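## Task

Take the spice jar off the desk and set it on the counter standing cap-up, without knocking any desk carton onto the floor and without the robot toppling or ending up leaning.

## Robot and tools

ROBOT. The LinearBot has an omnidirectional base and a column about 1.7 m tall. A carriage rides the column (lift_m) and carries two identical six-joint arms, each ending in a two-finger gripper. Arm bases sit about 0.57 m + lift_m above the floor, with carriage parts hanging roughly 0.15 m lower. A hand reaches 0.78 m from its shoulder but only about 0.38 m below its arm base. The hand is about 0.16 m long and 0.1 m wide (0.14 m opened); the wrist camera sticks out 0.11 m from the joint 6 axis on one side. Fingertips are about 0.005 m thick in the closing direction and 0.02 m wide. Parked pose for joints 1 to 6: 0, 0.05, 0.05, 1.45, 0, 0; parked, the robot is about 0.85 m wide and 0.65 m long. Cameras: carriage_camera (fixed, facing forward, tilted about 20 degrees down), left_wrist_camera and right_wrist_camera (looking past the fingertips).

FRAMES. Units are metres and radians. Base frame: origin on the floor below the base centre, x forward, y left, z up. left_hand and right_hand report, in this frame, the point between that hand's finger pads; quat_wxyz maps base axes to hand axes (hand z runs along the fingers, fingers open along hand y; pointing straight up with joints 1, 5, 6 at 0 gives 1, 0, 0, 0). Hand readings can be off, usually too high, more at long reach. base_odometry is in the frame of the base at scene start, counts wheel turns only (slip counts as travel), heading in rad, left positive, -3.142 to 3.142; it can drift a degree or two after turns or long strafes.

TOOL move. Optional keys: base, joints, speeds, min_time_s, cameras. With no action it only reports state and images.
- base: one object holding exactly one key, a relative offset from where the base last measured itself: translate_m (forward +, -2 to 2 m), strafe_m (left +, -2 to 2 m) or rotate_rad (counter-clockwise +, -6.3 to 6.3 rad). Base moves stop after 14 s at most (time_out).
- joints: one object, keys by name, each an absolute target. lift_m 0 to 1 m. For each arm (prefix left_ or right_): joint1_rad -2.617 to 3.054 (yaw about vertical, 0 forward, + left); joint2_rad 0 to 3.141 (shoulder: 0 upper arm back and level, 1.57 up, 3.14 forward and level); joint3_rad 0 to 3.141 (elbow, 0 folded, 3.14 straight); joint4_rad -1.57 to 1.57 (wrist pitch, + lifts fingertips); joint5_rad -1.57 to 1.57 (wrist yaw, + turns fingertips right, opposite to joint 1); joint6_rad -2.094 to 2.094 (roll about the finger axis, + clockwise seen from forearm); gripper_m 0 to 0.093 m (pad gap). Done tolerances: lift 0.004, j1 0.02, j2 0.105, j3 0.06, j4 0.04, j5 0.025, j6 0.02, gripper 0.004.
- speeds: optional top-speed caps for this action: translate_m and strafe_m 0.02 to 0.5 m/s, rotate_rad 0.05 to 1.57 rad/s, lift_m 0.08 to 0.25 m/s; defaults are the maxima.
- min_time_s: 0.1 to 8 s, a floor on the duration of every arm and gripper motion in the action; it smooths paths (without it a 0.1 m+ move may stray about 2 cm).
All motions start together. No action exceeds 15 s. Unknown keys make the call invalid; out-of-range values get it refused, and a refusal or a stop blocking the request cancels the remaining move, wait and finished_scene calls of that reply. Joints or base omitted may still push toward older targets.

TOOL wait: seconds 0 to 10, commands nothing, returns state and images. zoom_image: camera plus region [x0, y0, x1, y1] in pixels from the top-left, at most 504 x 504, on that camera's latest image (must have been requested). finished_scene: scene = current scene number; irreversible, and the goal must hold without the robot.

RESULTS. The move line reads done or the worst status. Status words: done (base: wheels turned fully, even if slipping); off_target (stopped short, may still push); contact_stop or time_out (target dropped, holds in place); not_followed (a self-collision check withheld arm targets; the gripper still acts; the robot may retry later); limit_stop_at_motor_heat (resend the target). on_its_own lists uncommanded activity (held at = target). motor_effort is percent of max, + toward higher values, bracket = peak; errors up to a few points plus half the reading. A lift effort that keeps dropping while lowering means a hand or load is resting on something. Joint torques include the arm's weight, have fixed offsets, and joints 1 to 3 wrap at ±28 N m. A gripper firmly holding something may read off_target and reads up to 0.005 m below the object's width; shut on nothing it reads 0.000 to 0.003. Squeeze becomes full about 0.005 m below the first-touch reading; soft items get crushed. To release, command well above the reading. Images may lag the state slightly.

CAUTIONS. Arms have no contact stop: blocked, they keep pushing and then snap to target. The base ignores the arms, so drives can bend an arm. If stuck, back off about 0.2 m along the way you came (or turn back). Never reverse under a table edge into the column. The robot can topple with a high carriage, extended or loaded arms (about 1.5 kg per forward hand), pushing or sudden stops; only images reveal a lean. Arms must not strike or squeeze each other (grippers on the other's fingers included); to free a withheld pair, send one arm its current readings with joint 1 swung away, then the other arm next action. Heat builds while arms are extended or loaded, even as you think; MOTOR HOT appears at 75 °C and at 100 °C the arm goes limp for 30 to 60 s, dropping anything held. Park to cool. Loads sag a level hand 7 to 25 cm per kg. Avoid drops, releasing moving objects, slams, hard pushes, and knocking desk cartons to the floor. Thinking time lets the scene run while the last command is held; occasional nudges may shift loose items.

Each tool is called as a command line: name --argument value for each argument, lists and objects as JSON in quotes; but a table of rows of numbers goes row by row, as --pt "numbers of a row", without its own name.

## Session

move --joints '{"lift_m": 0.75}' --cameras '["carriage_camera"]'

move --base '{"rotate_rad": 1.571}' --cameras '["carriage_camera"]'

move --base '{"rotate_rad": 1.571}' --cameras '["carriage_camera"]'

Scene clock: 2.33 s.
Joint torques (N m): left_arm=[0.54 4.4 5.93 -0.22 -0.13 -0.06] | right_arm=[-0.06 4.44 7.02 -0.13 -0.01 -0.11]
move: done
base_odometry: x=+0.000 y=+0.000 heading=+0.000
base_status: not commanded
joint_positions: lift_m=+0.750 left_joint1_rad=-0.017 left_joint2_rad=+0.038 left_joint3_rad=+0.047 left_joint4_rad=+1.430 left_joint5_rad=+0.018 left_joint6_rad=-0.006 left_gripper_m=+0.09396 right_joint1_rad=-0.013 right_joint2_rad=+0.048 right_joint3_rad=+0.042 right_joint4_rad=+1.441 right_joint5_rad=+0.022 right_joint6_rad=-0.023 right_gripper_m=+0.09396
joint_status: all done
motor_effort: lift_m=+31(38) drive_wheels=-3(4)
left_hand: x=+0.2657 y=+0.3054 z=+1.7338 quat_wxyz=(+0.998, +0.009, +0.066, -0.012) (m; base frame)
right_hand: x=+0.2676 y=-0.3133 z=+1.7325 quat_wxyz=(+0.997, +0.011, +0.068, -0.019) (m; base frame)
pictures: carriage_camera
Images, in order (width x height): carriage_camera 504x504.

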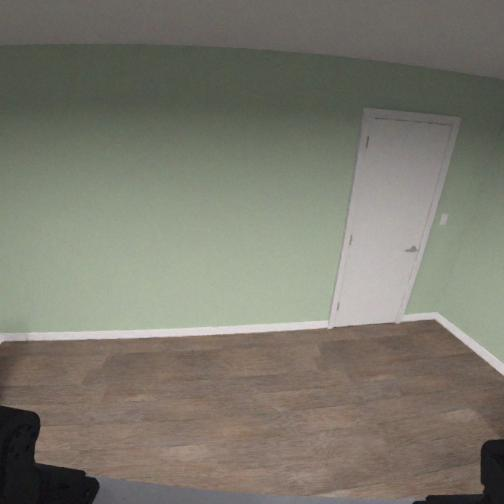

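Scene clock: 5.43 s.
Joint torques (N m): left_arm=[0.64 4.34 5.87 -0.22 -0.12 -0.05] | right_arm=[-0.02 4.34 7.04 -0.12 -0.02 -0.11]
move: done
base_odometry: x=+0.000 y=+0.000 heading=+1.570
base_status: done
joint_positions: lift_m=+0.750 left_joint1_rad=-0.017 left_joint2_rad=+0.038 left_joint3_rad=+0.047 left_joint4_rad=+1.430 left_joint5_rad=+0.017 left_joint6_rad=-0.006 left_gripper_m=+0.09397 right_joint1_rad=-0.013 right_joint2_rad=+0.048 right_joint3_rad=+0.042 right_joint4_rad=+1.440 right_joint5_rad=+0.022 right_joint6_rad=-0.023 right_gripper_m=+0.09397
joint_status: not commanded
motor_effort: lift_m=+31(31) drive_wheels=+5(17)
left_hand: x=+0.2657 y=+0.3055 z=+1.7338 quat_wxyz=(+0.998, +0.009, +0.066, -0.012) (m; base frame)
right_hand: x=+0.2678 y=-0.3133 z=+1.7325 quat_wxyz=(+0.997, +0.011, +0.068, -0.019) (m; base frame)
pictures: carriage_camera
Images, in order (width x height): carriage_camera 504x504.

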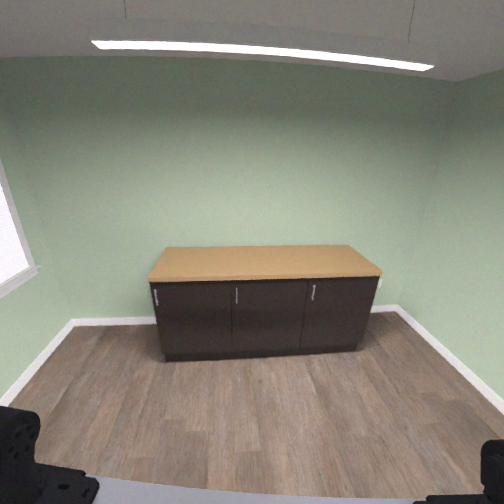

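Scene clock: 8.53 s.
Joint torques (N m): left_arm=[0.51 4.31 5.9 -0.22 -0.13 -0.06] | right_arm=[-0.03 4.38 7.04 -0.12 -0.01 -0.11]
move: done
base_odometry: x=+0.000 y=+0.000 heading=+3.141
base_status: done
joint_positions: lift_m=+0.750 left_joint1_rad=-0.017 left_joint2_rad=+0.038 left_joint3_rad=+0.047 left_joint4_rad=+1.430 left_joint5_rad=+0.017 left_joint6_rad=-0.006 left_gripper_m=+0.09398 right_joint1_rad=-0.013 right_joint2_rad=+0.048 right_joint3_rad=+0.042 right_joint4_rad=+1.440 right_joint5_rad=+0.022 right_joint6_rad=-0.023 right_gripper_m=+0.09398
joint_status: not commanded
motor_effort: lift_m=+31(31) drive_wheels=+6(16)
left_hand: x=+0.2657 y=+0.3055 z=+1.7338 quat_wxyz=(+0.998, +0.009, +0.066, -0.012) (m; base frame)
right_hand: x=+0.2678 y=-0.3133 z=+1.7325 quat_wxyz=(+0.997, +0.011, +0.068, -0.019) (m; base frame)
pictures: carriage_camera
Images, in order (width x height): carriage_camera 504x504.

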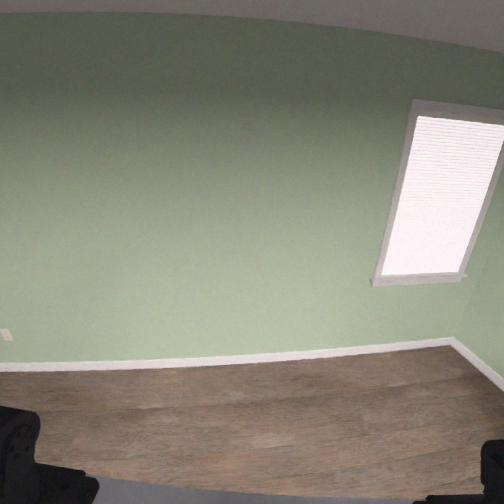

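move --base '{"rotate_rad": 1.617}' --cameras '["carriage_camera"]'

zoom_image --camera "carriage_camera" --region '[100, 220, 450, 400]'

Scene clock: 17.83 s.
Joint torques (N m): left_arm=[0.55 4.3 5.9 -0.22 -0.12 -0.05] | right_arm=[-0.03 4.36 7.02 -0.11 -0.01 -0.11]
move: done
base_odometry: x=+0.000 y=+0.000 heading=-1.526
base_status: done
joint_positions: lift_m=+0.750 left_joint1_rad=-0.017 left_joint2_rad=+0.038 left_joint3_rad=+0.047 left_joint4_rad=+1.430 left_joint5_rad=+0.017 left_joint6_rad=-0.006 left_gripper_m=+0.09398 right_joint1_rad=-0.013 right_joint2_rad=+0.048 right_joint3_rad=+0.042 right_joint4_rad=+1.440 right_joint5_rad=+0.022 right_joint6_rad=-0.023 right_gripper_m=+0.09398
joint_status: not commanded
motor_effort: lift_m=+31(31) drive_wheels=+8(15)
left_hand: x=+0.2657 y=+0.3056 z=+1.7338 quat_wxyz=(+0.998, +0.009, +0.066, -0.012) (m; base frame)
right_hand: x=+0.2680 y=-0.3133 z=+1.7325 quat_wxyz=(+0.997, +0.011, +0.069, -0.019) (m; base frame)
pictures: carriage_camera
Images, in order (width x height): carriage_camera 504x504.

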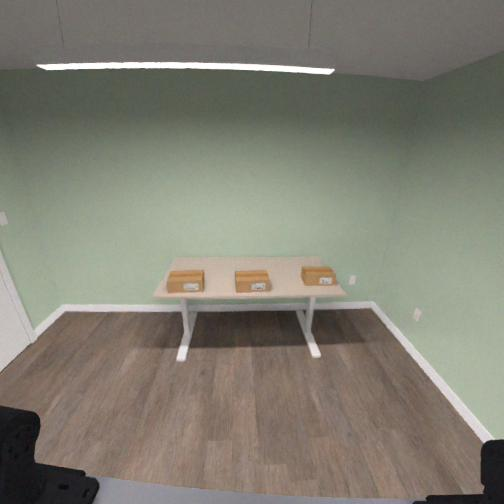

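Scaled by 1.440 from the camera's 504x504 image, which has a finer 720x720 frame.

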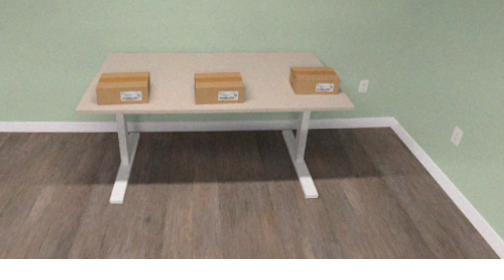

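move --base '{"translate_m": 0.85}' --joints '{"lift_m": 0.85}' --cameras '["carriage_camera"]'

zoom_image --camera "carriage_camera" --region '[60, 270, 460, 430]'

Scene clock: 25.63 s.
Joint torques (N m): left_arm=[0.64 4.22 5.81 -0.15 -0.12 -0.05] | right_arm=[-0.05 4.38 6.98 -0.11 -0.01 -0.12]
move: done
base_odometry: x=+0.040 y=-0.849 heading=-1.524
base_status: done
joint_positions: lift_m=+0.850 left_joint1_rad=-0.017 left_joint2_rad=+0.038 left_joint3_rad=+0.047 left_joint4_rad=+1.428 left_joint5_rad=+0.017 left_joint6_rad=-0.006 left_gripper_m=+0.09398 right_joint1_rad=-0.013 right_joint2_rad=+0.048 right_joint3_rad=+0.042 right_joint4_rad=+1.438 right_joint5_rad=+0.022 right_joint6_rad=-0.023 right_gripper_m=+0.09398
joint_status: all done
motor_effort: lift_m=+31(37) drive_wheels=-10(23)
left_hand: x=+0.2660 y=+0.3055 z=+1.8337 quat_wxyz=(+0.998, +0.009, +0.067, -0.012) (m; base frame)
right_hand: x=+0.2684 y=-0.3133 z=+1.8324 quat_wxyz=(+0.997, +0.011, +0.069, -0.019) (m; base frame)
pictures: carriage_camera
Images, in order (width x height): carriage_camera 504x504.

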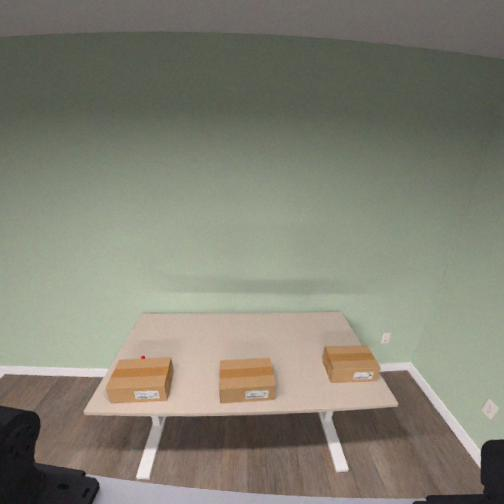

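Scaled by 1.260 from the camera's 504x504 image, which has a finer 720x720 frame.

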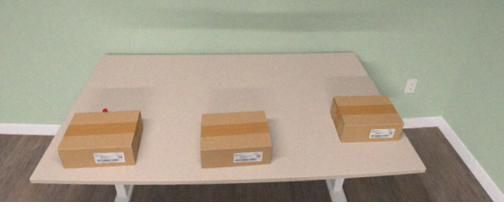

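move --base '{"strafe_m": 0.33}' --cameras '[]'

move --base '{"translate_m": 0.25}' --cameras '["carriage_camera"]'

zoom_image --camera "carriage_camera" --region '[120, 330, 260, 470]'

Scene clock: 41.13 s.
Joint torques (N m): left_arm=[0.77 4.34 5.93 -0.21 -0.12 -0.06] | right_arm=[0.06 4.37 7.04 -0.09 -0.02 -0.13]
move: done
base_odometry: x=+0.369 y=-0.834 heading=-1.525
base_status: done
joint_positions: lift_m=+0.850 left_joint1_rad=-0.018 left_joint2_rad=+0.038 left_joint3_rad=+0.047 left_joint4_rad=+1.429 left_joint5_rad=+0.017 left_joint6_rad=-0.006 left_gripper_m=+0.09398 right_joint1_rad=-0.013 right_joint2_rad=+0.048 right_joint3_rad=+0.042 right_joint4_rad=+1.438 right_joint5_rad=+0.022 right_joint6_rad=-0.023 right_gripper_m=+0.09398
joint_status: not commanded
motor_effort: lift_m=+31(31) drive_wheels=-4(12)
left_hand: x=+0.2658 y=+0.3055 z=+1.8338 quat_wxyz=(+0.998, +0.009, +0.066, -0.012) (m; base frame)
right_hand: x=+0.2684 y=-0.3133 z=+1.8324 quat_wxyz=(+0.997, +0.011, +0.069, -0.019) (m; base frame)
pictures: none
No camera images: "cameras" was empty.

Scene clock: 43.53 s.
Joint torques (N m): left_arm=[0.65 4.26 5.96 -0.18 -0.14 -0.05] | right_arm=[0.01 4.38 6.94 -0.07 -0.01 -0.13]
move: done
base_odometry: x=+0.381 y=-1.084 heading=-1.524
base_status: done
joint_positions: lift_m=+0.850 left_joint1_rad=-0.018 left_joint2_rad=+0.038 left_joint3_rad=+0.047 left_joint4_rad=+1.428 left_joint5_rad=+0.017 left_joint6_rad=-0.006 left_gripper_m=+0.09398 right_joint1_rad=-0.013 right_joint2_rad=+0.048 right_joint3_rad=+0.042 right_joint4_rad=+1.437 right_joint5_rad=+0.022 right_joint6_rad=-0.023 right_gripper_m=+0.09398
joint_status: not commanded
motor_effort: lift_m=+31(31) drive_wheels=-7(15)
left_hand: x=+0.2661 y=+0.3055 z=+1.8337 quat_wxyz=(+0.998, +0.009, +0.067, -0.012) (m; base frame)
right_hand: x=+0.2687 y=-0.3133 z=+1.8324 quat_wxyz=(+0.997, +0.011, +0.070, -0.019) (m; base frame)
pictures: carriage_camera
Images, in order (width x height): carriage_camera 504x504.

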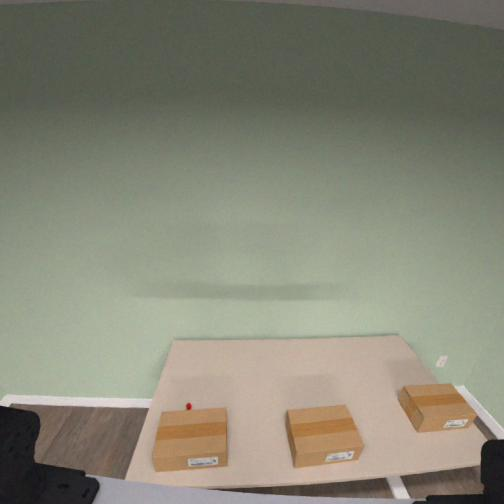

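Scaled by 3.600 from the camera's 504x504 image, which has a finer 720x720 frame.

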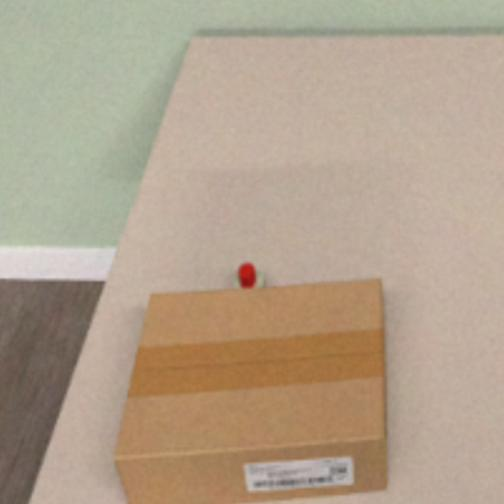

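move --base '{"translate_m": 0.17}' --joints '{"lift_m": 0.68, "left_joint1_rad": 0.02, "left_joint2_rad": 2.86, "left_joint3_rad": 1.665, "left_joint4_rad": -0.453, "left_joint5_rad": 0, "left_joint6_rad": 0.02}' --min_time_s 3 --cameras '["carriage_camera", "left_wrist_camera"]'

Scene clock: 75.60 s.
Joint torques (N m): left_arm=[1.01 -13.56 5.72 0.22 -0.19 0.05] | right_arm=[0.03 4.38 7.06 -0.07 -0.01 -0.12]
move: done
base_odometry: x=+0.390 y=-1.254 heading=-1.524
base_status: done
joint_positions: lift_m=+0.680 left_joint1_rad=+0.015 left_joint2_rad=+2.844 left_joint3_rad=+1.648 left_joint4_rad=-0.438 left_joint5_rad=+0.008 left_joint6_rad=+0.012 left_gripper_m=+0.09398 right_joint1_rad=-0.013 right_joint2_rad=+0.048 right_joint3_rad=+0.042 right_joint4_rad=+1.436 right_joint5_rad=+0.022 right_joint6_rad=-0.023 right_gripper_m=+0.09398
joint_status: all done
motor_effort: lift_m=+28(29) drive_wheels=-7(14)
left_hand: x=+0.6353 y=+0.3136 z=+0.9742 quat_wxyz=(-0.031, -0.002, +1.000, -0.004) (m; base frame)
right_hand: x=+0.2688 y=-0.3133 z=+1.6626 quat_wxyz=(+0.997, +0.011, +0.070, -0.019) (m; base frame)
pictures: carriage_camera, left_wrist_camera
Images, in order (width x height): carriage_camera 504x504, left_wrist_camera 504x504.

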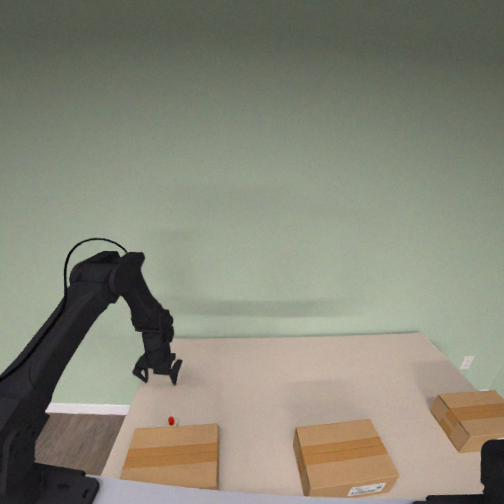

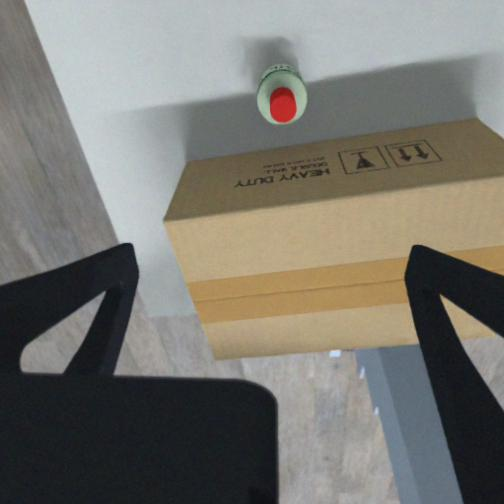

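move --joints '{"lift_m": 0.57, "left_joint1_rad": -0.013, "left_joint6_rad": -0.16}' --cameras '["left_wrist_camera"]'

zoom_image --camera "left_wrist_camera" --region '[150, 50, 390, 290]'

Scene clock: 100.97 s.
Joint torques (N m): left_arm=[0.53 -14.61 5.15 0.29 -0.2 -0.14] | right_arm=[0.06 4.38 7.06 -0.06 0 -0.12]
move: done
base_odometry: x=+0.390 y=-1.254 heading=-1.523
base_status: not commanded
joint_positions: lift_m=+0.570 left_joint1_rad=-0.012 left_joint2_rad=+2.855 left_joint3_rad=+1.654 left_joint4_rad=-0.447 left_joint5_rad=+0.006 left_joint6_rad=-0.151 left_gripper_m=+0.09398 right_joint1_rad=-0.013 right_joint2_rad=+0.048 right_joint3_rad=+0.042 right_joint4_rad=+1.436 right_joint5_rad=+0.022 right_joint6_rad=-0.023 right_gripper_m=+0.09398
joint_status: all done
motor_effort: lift_m=+28(28) drive_wheels=-8(8)
left_hand: x=+0.6314 y=+0.3030 z=+0.8608 quat_wxyz=(-0.039, -0.070, +0.997, +0.000) (m; base frame)
right_hand: x=+0.2688 y=-0.3133 z=+1.5526 quat_wxyz=(+0.997, +0.011, +0.070, -0.019) (m; base frame)
pictures: left_wrist_camera
Images, in order (width x height): left_wrist_camera 504x504.

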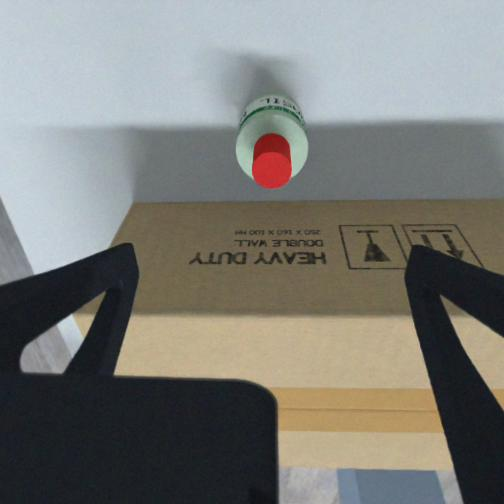

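Scaled by 2.100 from the camera's 504x504 image, which has a finer 720x720 frame.

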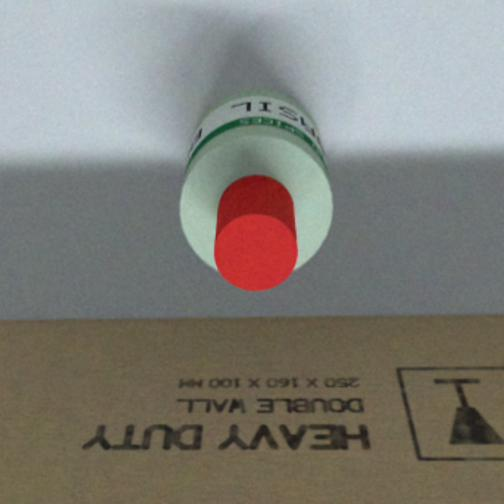

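move --joints '{"lift_m": 0.492, "left_joint1_rad": -0.022}' --speeds '{"lift_m": 0.15}' --cameras '["left_wrist_camera", "carriage_camera"]'

Scene clock: 128.87 s.
Joint torques (N m): left_arm=[0.32 -14.69 4.96 0.34 -0.19 -0.14] | right_arm=[0.03 4.4 7.06 -0.08 -0.01 -0.11]
move: done
base_odometry: x=+0.390 y=-1.254 heading=-1.523
base_status: not commanded
joint_positions: lift_m=+0.492 left_joint1_rad=-0.018 left_joint2_rad=+2.856 left_joint3_rad=+1.655 left_joint4_rad=-0.448 left_joint5_rad=+0.006 left_joint6_rad=-0.152 left_gripper_m=+0.09398 right_joint1_rad=-0.013 right_joint2_rad=+0.048 right_joint3_rad=+0.042 right_joint4_rad=+1.436 right_joint5_rad=+0.022 right_joint6_rad=-0.023 right_gripper_m=+0.09398
joint_status: all done
motor_effort: lift_m=+27(28) drive_wheels=+3(8)
left_hand: x=+0.6314 y=+0.3008 z=+0.7828 quat_wxyz=(-0.039, -0.067, +0.997, +0.000) (m; base frame)
right_hand: x=+0.2688 y=-0.3133 z=+1.4747 quat_wxyz=(+0.997, +0.011, +0.070, -0.019) (m; base frame)
pictures: carriage_camera, left_wrist_camera
Images, in order (width x height): carriage_camera 504x504, left_wrist_camera 504x504.

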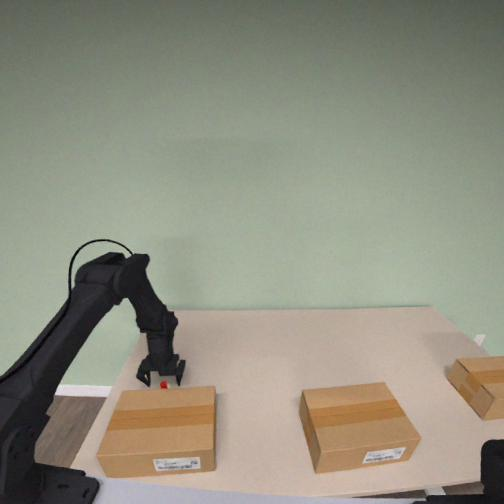

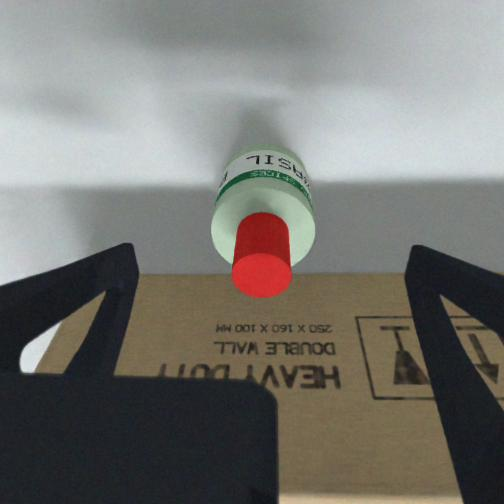

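move --joints '{"lift_m": 0.462}' --speeds '{"lift_m": 0.08}' --cameras '["left_wrist_camera"]'

move --joints '{"left_gripper_m": 0.033}' --min_time_s 2 --cameras '["left_wrist_camera"]'

Scene clock: 139.63 s.
Joint torques (N m): left_arm=[0.25 -14.64 4.79 0.33 -0.19 -0.14] | right_arm=[0.03 4.38 7.06 -0.07 -0.01 -0.12]
move: done
base_odometry: x=+0.390 y=-1.254 heading=-1.523
base_status: not commanded
joint_positions: lift_m=+0.462 left_joint1_rad=-0.018 left_joint2_rad=+2.856 left_joint3_rad=+1.656 left_joint4_rad=-0.450 left_joint5_rad=+0.006 left_joint6_rad=-0.152 left_gripper_m=+0.09398 right_joint1_rad=-0.013 right_joint2_rad=+0.048 right_joint3_rad=+0.042 right_joint4_rad=+1.436 right_joint5_rad=+0.022 right_joint6_rad=-0.023 right_gripper_m=+0.09398
joint_status: all done
motor_effort: lift_m=+28(28) drive_wheels=+4(8)
left_hand: x=+0.6313 y=+0.3008 z=+0.7527 quat_wxyz=(-0.040, -0.067, +0.997, +0.000) (m; base frame)
right_hand: x=+0.2688 y=-0.3133 z=+1.4447 quat_wxyz=(+0.997, +0.011, +0.070, -0.019) (m; base frame)
pictures: left_wrist_camera
Images, in order (width x height): left_wrist_camera 504x504.

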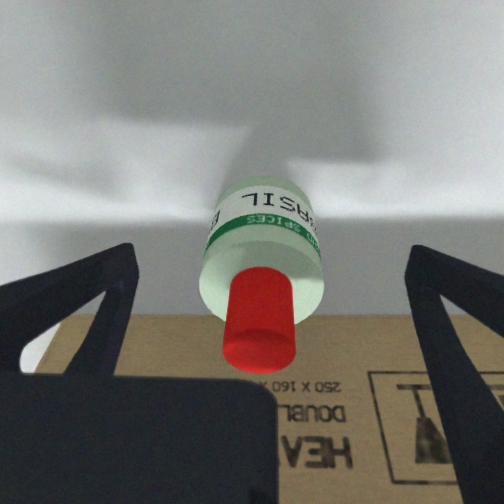

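Scene clock: 141.90 s.
Joint torques (N m): left_arm=[0.35 -14.86 4.88 0.32 -0.19 -0.13] | right_arm=[0.01 4.3 7.05 -0.06 -0.01 -0.13]
move: off_target
base_odometry: x=+0.390 y=-1.254 heading=-1.523
base_status: not commanded
joint_positions: lift_m=+0.462 left_joint1_rad=-0.018 left_joint2_rad=+2.856 left_joint3_rad=+1.656 left_joint4_rad=-0.450 left_joint5_rad=+0.006 left_joint6_rad=-0.153 left_gripper_m=+0.03737 right_joint1_rad=-0.013 right_joint2_rad=+0.048 right_joint3_rad=+0.042 right_joint4_rad=+1.436 right_joint5_rad=+0.022 right_joint6_rad=-0.023 right_gripper_m=+0.09398
joint_status: left_gripper_m off_target (ended at +0.03740, target +0.03300)
motor_effort: lift_m=+28(28) drive_wheels=+3(5)
left_hand: x=+0.6313 y=+0.3008 z=+0.7527 quat_wxyz=(-0.040, -0.067, +0.997, +0.000) (m; base frame)
right_hand: x=+0.2688 y=-0.3133 z=+1.4447 quat_wxyz=(+0.997, +0.011, +0.070, -0.019) (m; base frame)
pictures: left_wrist_camera
Images, in order (width x height): left_wrist_camera 504x504.

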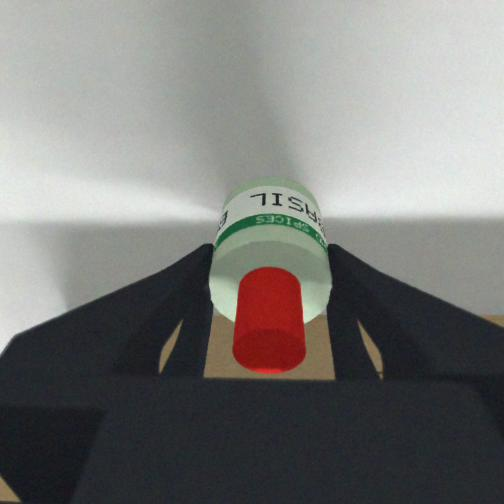

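move --joints '{"lift_m": 0.67, "left_gripper_m": 0.03}' --speeds '{"lift_m": 0.2}' --cameras '["left_wrist_camera"]'

move --base '{"translate_m": -0.5}' --joints '{"left_joint1_rad": 0.05, "left_joint2_rad": 1.2, "left_joint3_rad": 0.7, "left_joint4_rad": -1.08, "left_joint5_rad": 0, "left_joint6_rad": 0}' --min_time_s 2.5 --speeds '{"translate_m": 0.25}' --cameras '["carriage_camera", "left_wrist_camera"]'

move --base '{"rotate_rad": 3.139}' --joints '{"lift_m": 0.75}' --cameras '["carriage_camera"]'

move --base '{"translate_m": 1.55}' --cameras '["carriage_camera", "left_wrist_camera"]'

Scene clock: 164.47 s.
Joint torques (N m): left_arm=[0.38 -15.06 4.83 0.34 -0.19 -0.14] | right_arm=[0.01 4.4 7.04 -0.07 -0.01 -0.11]
move: off_target
base_odometry: x=+0.390 y=-1.254 heading=-1.523
base_status: not commanded
joint_positions: lift_m=+0.670 left_joint1_rad=-0.018 left_joint2_rad=+2.858 left_joint3_rad=+1.656 left_joint4_rad=-0.451 left_joint5_rad=+0.006 left_joint6_rad=-0.153 left_gripper_m=+0.03737 right_joint1_rad=-0.013 right_joint2_rad=+0.048 right_joint3_rad=+0.042 right_joint4_rad=+1.436 right_joint5_rad=+0.022 right_joint6_rad=-0.023 right_gripper_m=+0.09398
joint_status: left_gripper_m off_target (ended at +0.03737, target +0.03000); the others done
motor_effort: lift_m=+31(38) drive_wheels=-6(8)
left_hand: x=+0.6303 y=+0.3008 z=+0.9597 quat_wxyz=(-0.041, -0.067, +0.997, +0.000) (m; base frame)
right_hand: x=+0.2688 y=-0.3133 z=+1.6524 quat_wxyz=(+0.997, +0.011, +0.070, -0.019) (m; base frame)
pictures: left_wrist_camera
Images, in order (width x height): left_wrist_camera 504x504.

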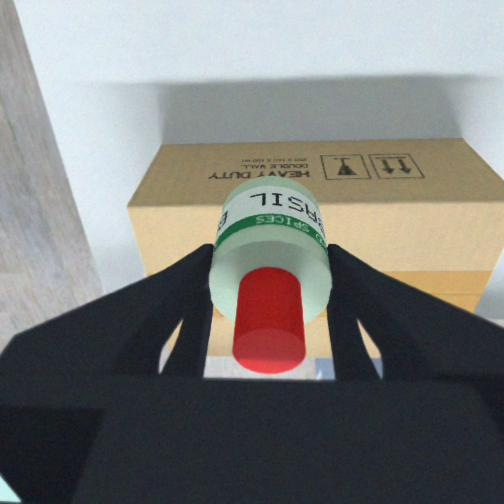

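Scene clock: 167.87 s.
Joint torques (N m): left_arm=[0.99 -4.6 5.38 0.48 -0.18 0.04] | right_arm=[0.03 4.4 7.06 -0.06 -0.01 -0.11]
move: done
base_odometry: x=+0.366 y=-0.754 heading=-1.524
base_status: done
joint_positions: lift_m=+0.670 left_joint1_rad=+0.045 left_joint2_rad=+1.211 left_joint3_rad=+0.712 left_joint4_rad=-1.072 left_joint5_rad=+0.006 left_joint6_rad=-0.008 left_gripper_m=+0.03737 right_joint1_rad=-0.013 right_joint2_rad=+0.048 right_joint3_rad=+0.042 right_joint4_rad=+1.436 right_joint5_rad=+0.022 right_joint6_rad=-0.023 right_gripper_m=+0.09398
joint_status: all done
motor_effort: lift_m=+31(31) drive_wheels=-2(15)
left_hand: x=+0.4035 y=+0.3157 z=+1.2745 quat_wxyz=(+0.000, -0.026, +1.000, -0.003) (m; base frame)
right_hand: x=+0.2689 y=-0.3133 z=+1.6523 quat_wxyz=(+0.997, +0.011, +0.071, -0.019) (m; base frame)
pictures: carriage_camera, left_wrist_camera
Images, in order (width x height): carriage_camera 504x504, left_wrist_camera 504x504.

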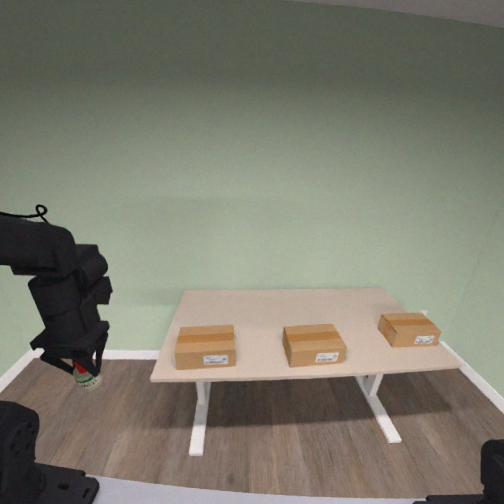

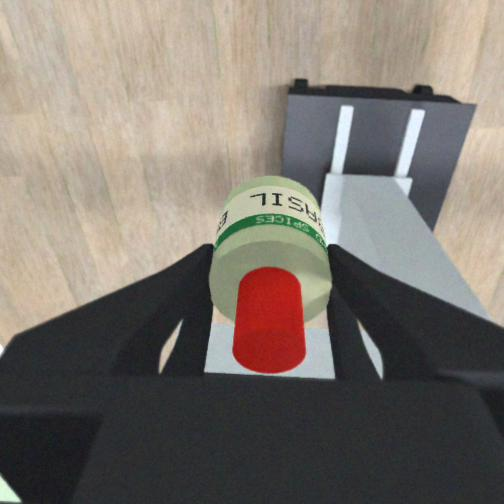

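Scene clock: 172.13 s.
Joint torques (N m): left_arm=[0.5 -4.56 5.81 0.48 -0.12 0.03] | right_arm=[0.01 4.41 7.05 -0.05 0 -0.12]
move: done
base_odometry: x=+0.366 y=-0.754 heading=+1.615
base_status: done
joint_positions: lift_m=+0.750 left_joint1_rad=+0.049 left_joint2_rad=+1.210 left_joint3_rad=+0.707 left_joint4_rad=-1.072 left_joint5_rad=+0.000 left_joint6_rad=-0.007 left_gripper_m=+0.03736 right_joint1_rad=-0.013 right_joint2_rad=+0.048 right_joint3_rad=+0.042 right_joint4_rad=+1.434 right_joint5_rad=+0.022 right_joint6_rad=-0.023 right_gripper_m=+0.09400
joint_status: all done
motor_effort: lift_m=+31(38) drive_wheels=+7(18)
left_hand: x=+0.4020 y=+0.3173 z=+1.3535 quat_wxyz=(-0.002, -0.028, +1.000, +0.000) (m; base frame)
right_hand: x=+0.2693 y=-0.3133 z=+1.7323 quat_wxyz=(+0.997, +0.011, +0.071, -0.019) (m; base frame)
pictures: carriage_camera
Images, in order (width x height): carriage_camera 504x504.

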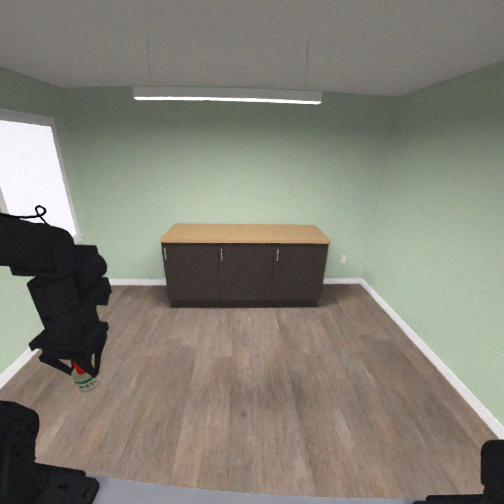

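Scene clock: 177.63 s.
Joint torques (N m): left_arm=[0.68 -4.53 5.81 0.5 -0.12 0.04] | right_arm=[-0.03 4.29 7.06 -0.06 -0.02 -0.12]
move: done
base_odometry: x=+0.295 y=+0.794 heading=+1.616
base_status: done
joint_positions: lift_m=+0.750 left_joint1_rad=+0.049 left_joint2_rad=+1.210 left_joint3_rad=+0.707 left_joint4_rad=-1.075 left_joint5_rad=+0.000 left_joint6_rad=-0.007 left_gripper_m=+0.03736 right_joint1_rad=-0.013 right_joint2_rad=+0.048 right_joint3_rad=+0.042 right_joint4_rad=+1.435 right_joint5_rad=+0.022 right_joint6_rad=-0.023 right_gripper_m=+0.09400
joint_status: not commanded
motor_effort: lift_m=+31(31) drive_wheels=-12(23)
left_hand: x=+0.4013 y=+0.3173 z=+1.3535 quat_wxyz=(-0.004, -0.028, +1.000, +0.000) (m; base frame)
right_hand: x=+0.2690 y=-0.3133 z=+1.7323 quat_wxyz=(+0.997, +0.011, +0.071, -0.019) (m; base frame)
pictures: carriage_camera, left_wrist_camera
Images, in order (width x height): carriage_camera 504x504, left_wrist_camera 504x504.

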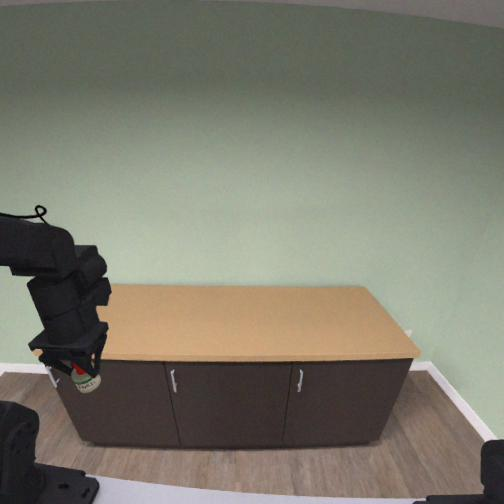

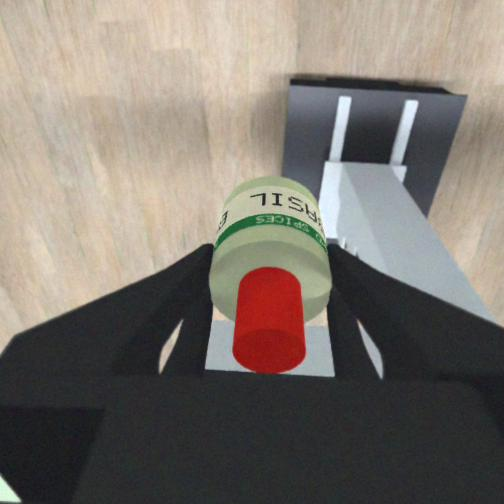

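move --base '{"translate_m": 0.5}' --joints '{"left_joint1_rad": 0.0, "left_joint2_rad": 2.86, "left_joint3_rad": 1.665, "left_joint4_rad": -0.453, "left_joint5_rad": 0, "left_joint6_rad": 0}' --min_time_s 3 --speeds '{"translate_m": 0.25}' --cameras '["carriage_camera", "left_wrist_camera"]'

move --joints '{"lift_m": 0.668}' --speeds '{"lift_m": 0.15}' --cameras '["carriage_camera", "left_wrist_camera"]'

Scene clock: 192.83 s.
Joint torques (N m): left_arm=[0.14 -13.38 5.78 0.46 -0.11 0.05] | right_arm=[-0.02 4.33 7.1 -0.06 0 -0.11]
move: done
base_odometry: x=+0.272 y=+1.293 heading=+1.617
base_status: done
joint_positions: lift_m=+0.750 left_joint1_rad=+0.005 left_joint2_rad=+2.842 left_joint3_rad=+1.648 left_joint4_rad=-0.464 left_joint5_rad=+0.000 left_joint6_rad=-0.007 left_gripper_m=+0.03736 right_joint1_rad=-0.013 right_joint2_rad=+0.048 right_joint3_rad=+0.042 right_joint4_rad=+1.436 right_joint5_rad=+0.022 right_joint6_rad=-0.023 right_gripper_m=+0.09400
joint_status: all done
motor_effort: lift_m=+31(31) drive_wheels=-9(19)
left_hand: x=+0.6295 y=+0.3111 z=+1.0451 quat_wxyz=(-0.043, -0.006, +0.999, +0.000) (m; base frame)
right_hand: x=+0.2688 y=-0.3133 z=+1.7323 quat_wxyz=(+0.997, +0.011, +0.070, -0.019) (m; base frame)
pictures: carriage_camera, left_wrist_camera
Images, in order (width x height): carriage_camera 504x504, left_wrist_camera 504x504.

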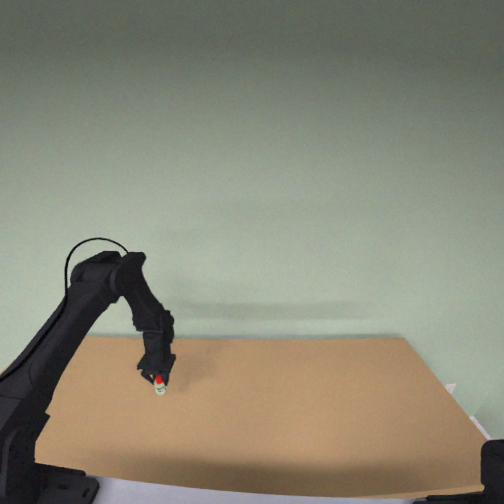

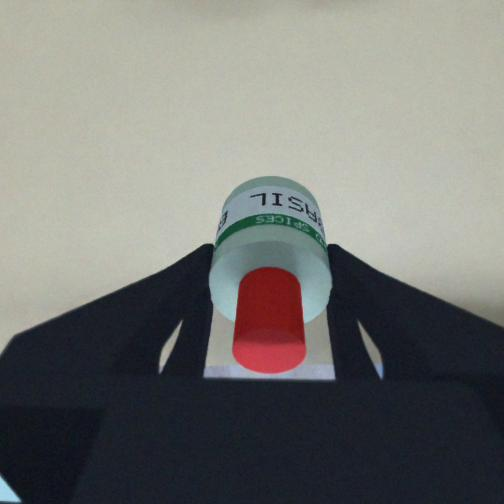

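Scene clock: 193.83 s.
Joint torques (N m): left_arm=[0.23 -14.53 5.11 0.39 -0.11 0.04] | right_arm=[0.03 4.37 7.04 -0.08 -0.01 -0.11]
move: done
base_odometry: x=+0.272 y=+1.293 heading=+1.617
base_status: not commanded
joint_positions: lift_m=+0.668 left_joint1_rad=+0.005 left_joint2_rad=+2.854 left_joint3_rad=+1.653 left_joint4_rad=-0.458 left_joint5_rad=+0.000 left_joint6_rad=-0.007 left_gripper_m=+0.03736 right_joint1_rad=-0.013 right_joint2_rad=+0.048 right_joint3_rad=+0.042 right_joint4_rad=+1.436 right_joint5_rad=+0.022 right_joint6_rad=-0.023 right_gripper_m=+0.09400
joint_status: all done
motor_effort: lift_m=+28(29) drive_wheels=+6(12)
left_hand: x=+0.6287 y=+0.3111 z=+0.9594 quat_wxyz=(-0.044, -0.006, +0.999, +0.000) (m; base frame)
right_hand: x=+0.2688 y=-0.3133 z=+1.6506 quat_wxyz=(+0.997, +0.011, +0.070, -0.019) (m; base frame)
pictures: carriage_camera, left_wrist_camera
Images, in order (width x height): carriage_camera 504x504, left_wrist_camera 504x504.

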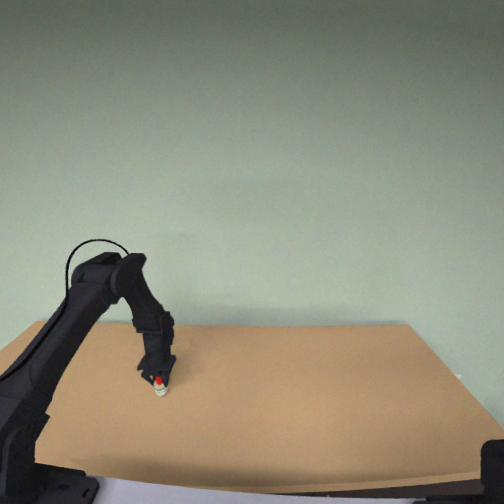

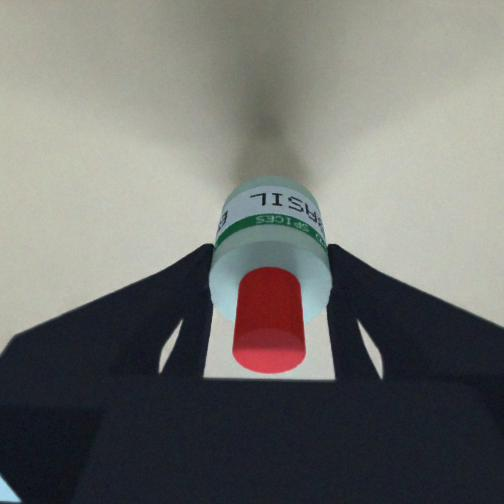

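move --joints '{"lift_m": 0.658}' --speeds '{"lift_m": 0.08}' --cameras '[]'

move --joints '{"lift_m": 0.653}' --speeds '{"lift_m": 0.08}' --cameras '["left_wrist_camera"]'

move --joints '{"lift_m": 0.649}' --speeds '{"lift_m": 0.08}' --cameras '["left_wrist_camera"]'

Scene clock: 200.07 s.
Joint torques (N m): left_arm=[0.27 -14.82 5.16 0.37 -0.1 0.01] | right_arm=[0.05 4.4 7.09 -0.08 -0.01 -0.12]
move: done
base_odometry: x=+0.272 y=+1.293 heading=+1.617
base_status: not commanded
joint_positions: lift_m=+0.658 left_joint1_rad=+0.005 left_joint2_rad=+2.856 left_joint3_rad=+1.654 left_joint4_rad=-0.456 left_joint5_rad=+0.000 left_joint6_rad=-0.007 left_gripper_m=+0.03736 right_joint1_rad=-0.013 right_joint2_rad=+0.048 right_joint3_rad=+0.042 right_joint4_rad=+1.436 right_joint5_rad=+0.022 right_joint6_rad=-0.023 right_gripper_m=+0.09400
joint_status: all done
motor_effort: lift_m=+28(29) drive_wheels=+6(12)
left_hand: x=+0.6292 y=+0.3111 z=+0.9489 quat_wxyz=(-0.043, -0.006, +0.999, +0.000) (m; base frame)
right_hand: x=+0.2688 y=-0.3133 z=+1.6407 quat_wxyz=(+0.997, +0.011, +0.070, -0.019) (m; base frame)
pictures: none
No camera images: "cameras" was empty.

Scene clock: 200.50 s.
Joint torques (N m): left_arm=[0.2 -15.04 4.88 0.34 -0.12 0.04] | right_arm=[-0.03 4.42 7.06 -0.07 -0.02 -0.12]
move: done
base_odometry: x=+0.272 y=+1.293 heading=+1.617
base_status: not commanded
joint_positions: lift_m=+0.653 left_joint1_rad=+0.005 left_joint2_rad=+2.858 left_joint3_rad=+1.656 left_joint4_rad=-0.453 left_joint5_rad=+0.000 left_joint6_rad=-0.007 left_gripper_m=+0.03736 right_joint1_rad=-0.013 right_joint2_rad=+0.048 right_joint3_rad=+0.042 right_joint4_rad=+1.436 right_joint5_rad=+0.022 right_joint6_rad=-0.023 right_gripper_m=+0.09400
joint_status: all done
motor_effort: lift_m=+27(29) drive_wheels=-9(11)
left_hand: x=+0.6301 y=+0.3111 z=+0.9433 quat_wxyz=(-0.042, -0.006, +0.999, +0.000) (m; base frame)
right_hand: x=+0.2688 y=-0.3133 z=+1.6357 quat_wxyz=(+0.997, +0.011, +0.070, -0.019) (m; base frame)
pictures: left_wrist_camera
Images, in order (width x height): left_wrist_camera 504x504.

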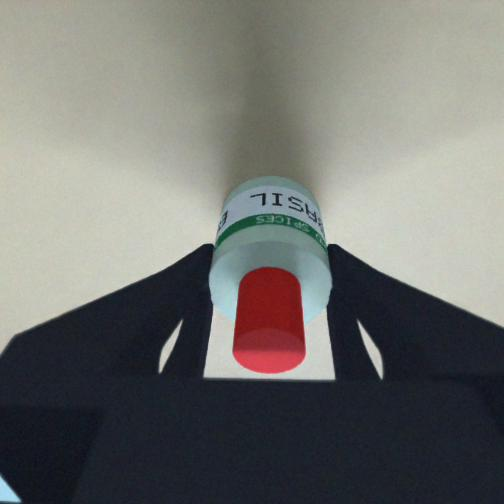

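Scene clock: 200.93 s.
Joint torques (N m): left_arm=[0.2 -14.46 4.56 0.45 -0.12 0.03] | right_arm=[-0.01 4.38 7.08 -0.07 -0.01 -0.12]
move: done
base_odometry: x=+0.272 y=+1.293 heading=+1.617
base_status: not commanded
joint_positions: lift_m=+0.649 left_joint1_rad=+0.005 left_joint2_rad=+2.853 left_joint3_rad=+1.660 left_joint4_rad=-0.464 left_joint5_rad=+0.000 left_joint6_rad=-0.007 left_gripper_m=+0.03736 right_joint1_rad=-0.013 right_joint2_rad=+0.048 right_joint3_rad=+0.041 right_joint4_rad=+1.436 right_joint5_rad=+0.022 right_joint6_rad=-0.023 right_gripper_m=+0.09400
joint_status: all done
motor_effort: lift_m=+25(27) drive_wheels=-9(11)
left_hand: x=+0.6307 y=+0.3111 z=+0.9420 quat_wxyz=(-0.043, -0.006, +0.999, +0.000) (m; base frame)
right_hand: x=+0.2690 y=-0.3133 z=+1.6317 quat_wxyz=(+0.997, +0.011, +0.071, -0.019) (m; base frame)
pictures: left_wrist_camera
Images, in order (width x height): left_wrist_camera 504x504.

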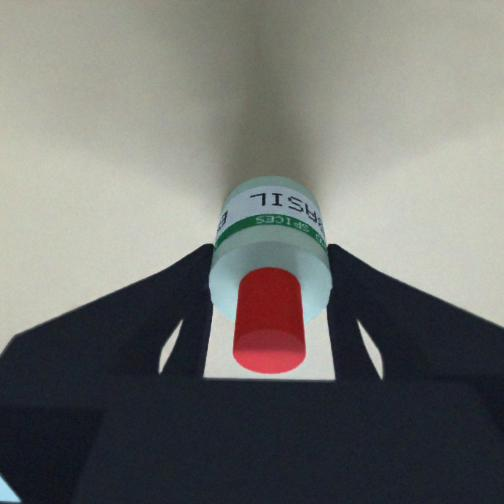

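move --joints '{"lift_m": 0.652}' --speeds '{"lift_m": 0.08}' --cameras '[]'

move --joints '{"left_gripper_m": 0.09}' --min_time_s 2 --cameras '["left_wrist_camera"]'

move --joints '{"lift_m": 0.77}' --speeds '{"lift_m": 0.12}' --cameras '["carriage_camera", "left_wrist_camera"]'

Scene clock: 209.60 s.
Joint torques (N m): left_arm=[0.28 -14.57 4.57 0.41 -0.11 0.04] | right_arm=[0.01 4.41 7.06 -0.06 -0.01 -0.12]
move: done
base_odometry: x=+0.272 y=+1.293 heading=+1.617
base_status: not commanded
joint_positions: lift_m=+0.652 left_joint1_rad=+0.005 left_joint2_rad=+2.853 left_joint3_rad=+1.660 left_joint4_rad=-0.458 left_joint5_rad=+0.000 left_joint6_rad=-0.007 left_gripper_m=+0.03736 right_joint1_rad=-0.013 right_joint2_rad=+0.048 right_joint3_rad=+0.041 right_joint4_rad=+1.436 right_joint5_rad=+0.022 right_joint6_rad=-0.023 right_gripper_m=+0.09400
joint_status: all done
motor_effort: lift_m=+32(34) drive_wheels=-9(11)
left_hand: x=+0.6321 y=+0.3112 z=+0.9442 quat_wxyz=(-0.040, -0.006, +0.999, +0.000) (m; base frame)
right_hand: x=+0.2690 y=-0.3133 z=+1.6342 quat_wxyz=(+0.997, +0.011, +0.071, -0.019) (m; base frame)
pictures: none
No camera images: "cameras" was empty.

Scene clock: 211.90 s.
Joint torques (N m): left_arm=[0.23 -14.54 4.63 0.42 -0.12 0.03] | right_arm=[-0.01 4.36 7.05 -0.07 -0.01 -0.12]
move: done
base_odometry: x=+0.272 y=+1.293 heading=+1.617
base_status: not commanded
joint_positions: lift_m=+0.652 left_joint1_rad=+0.005 left_joint2_rad=+2.853 left_joint3_rad=+1.660 left_joint4_rad=-0.458 left_joint5_rad=+0.000 left_joint6_rad=-0.007 left_gripper_m=+0.08992 right_joint1_rad=-0.013 right_joint2_rad=+0.048 right_joint3_rad=+0.041 right_joint4_rad=+1.436 right_joint5_rad=+0.022 right_joint6_rad=-0.023 right_gripper_m=+0.09400
joint_status: all done
motor_effort: lift_m=+32(32) drive_wheels=-7(11)
left_hand: x=+0.6321 y=+0.3112 z=+0.9442 quat_wxyz=(-0.040, -0.006, +0.999, +0.000) (m; base frame)
right_hand: x=+0.2690 y=-0.3133 z=+1.6342 quat_wxyz=(+0.997, +0.011, +0.071, -0.019) (m; base frame)
pictures: left_wrist_camera
Images, in order (width x height): left_wrist_camera 504x504.

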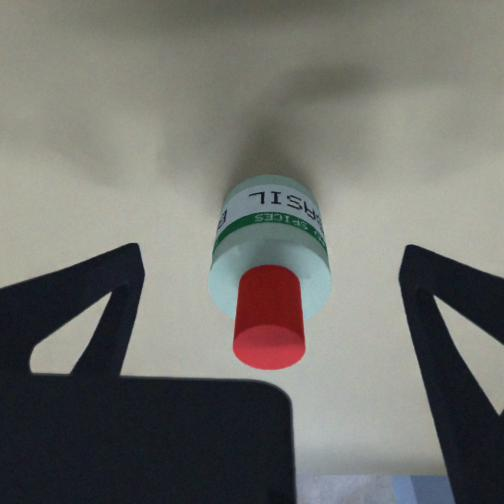

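Scene clock: 213.30 s.
Joint torques (N m): left_arm=[0.27 -14.6 4.6 0.4 -0.11 0.03] | right_arm=[0.01 4.37 7.08 -0.07 -0.01 -0.13]
move: done
base_odometry: x=+0.272 y=+1.293 heading=+1.617
base_status: not commanded
joint_positions: lift_m=+0.770 left_joint1_rad=+0.005 left_joint2_rad=+2.855 left_joint3_rad=+1.660 left_joint4_rad=-0.456 left_joint5_rad=+0.000 left_joint6_rad=-0.007 left_gripper_m=+0.08992 right_joint1_rad=-0.013 right_joint2_rad=+0.048 right_joint3_rad=+0.041 right_joint4_rad=+1.436 right_joint5_rad=+0.022 right_joint6_rad=-0.023 right_gripper_m=+0.09400
joint_status: all done
motor_effort: lift_m=+31(37) drive_wheels=+7(11)
left_hand: x=+0.6319 y=+0.3111 z=+1.0615 quat_wxyz=(-0.040, -0.006, +0.999, +0.000) (m; base frame)
right_hand: x=+0.2690 y=-0.3133 z=+1.7523 quat_wxyz=(+0.997, +0.011, +0.071, -0.019) (m; base frame)
pictures: carriage_camera, left_wrist_camera
Images, in order (width x height): carriage_camera 504x504, left_wrist_camera 504x504.

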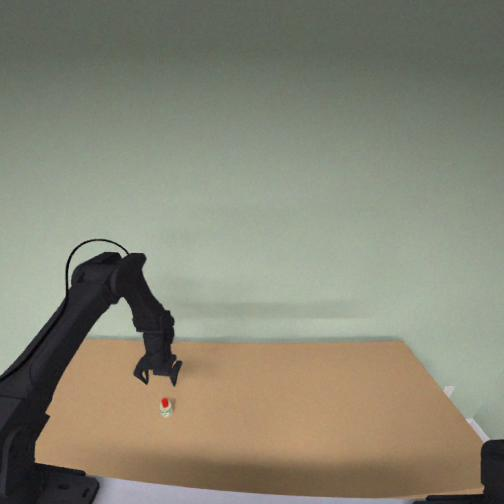

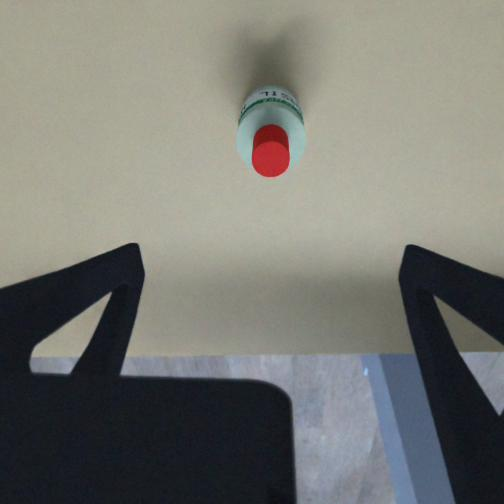

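The jar stands upright on the counter, cap up, and the hand is clear of it.

finished_scene --scene 3

The scene is finished: the task was done.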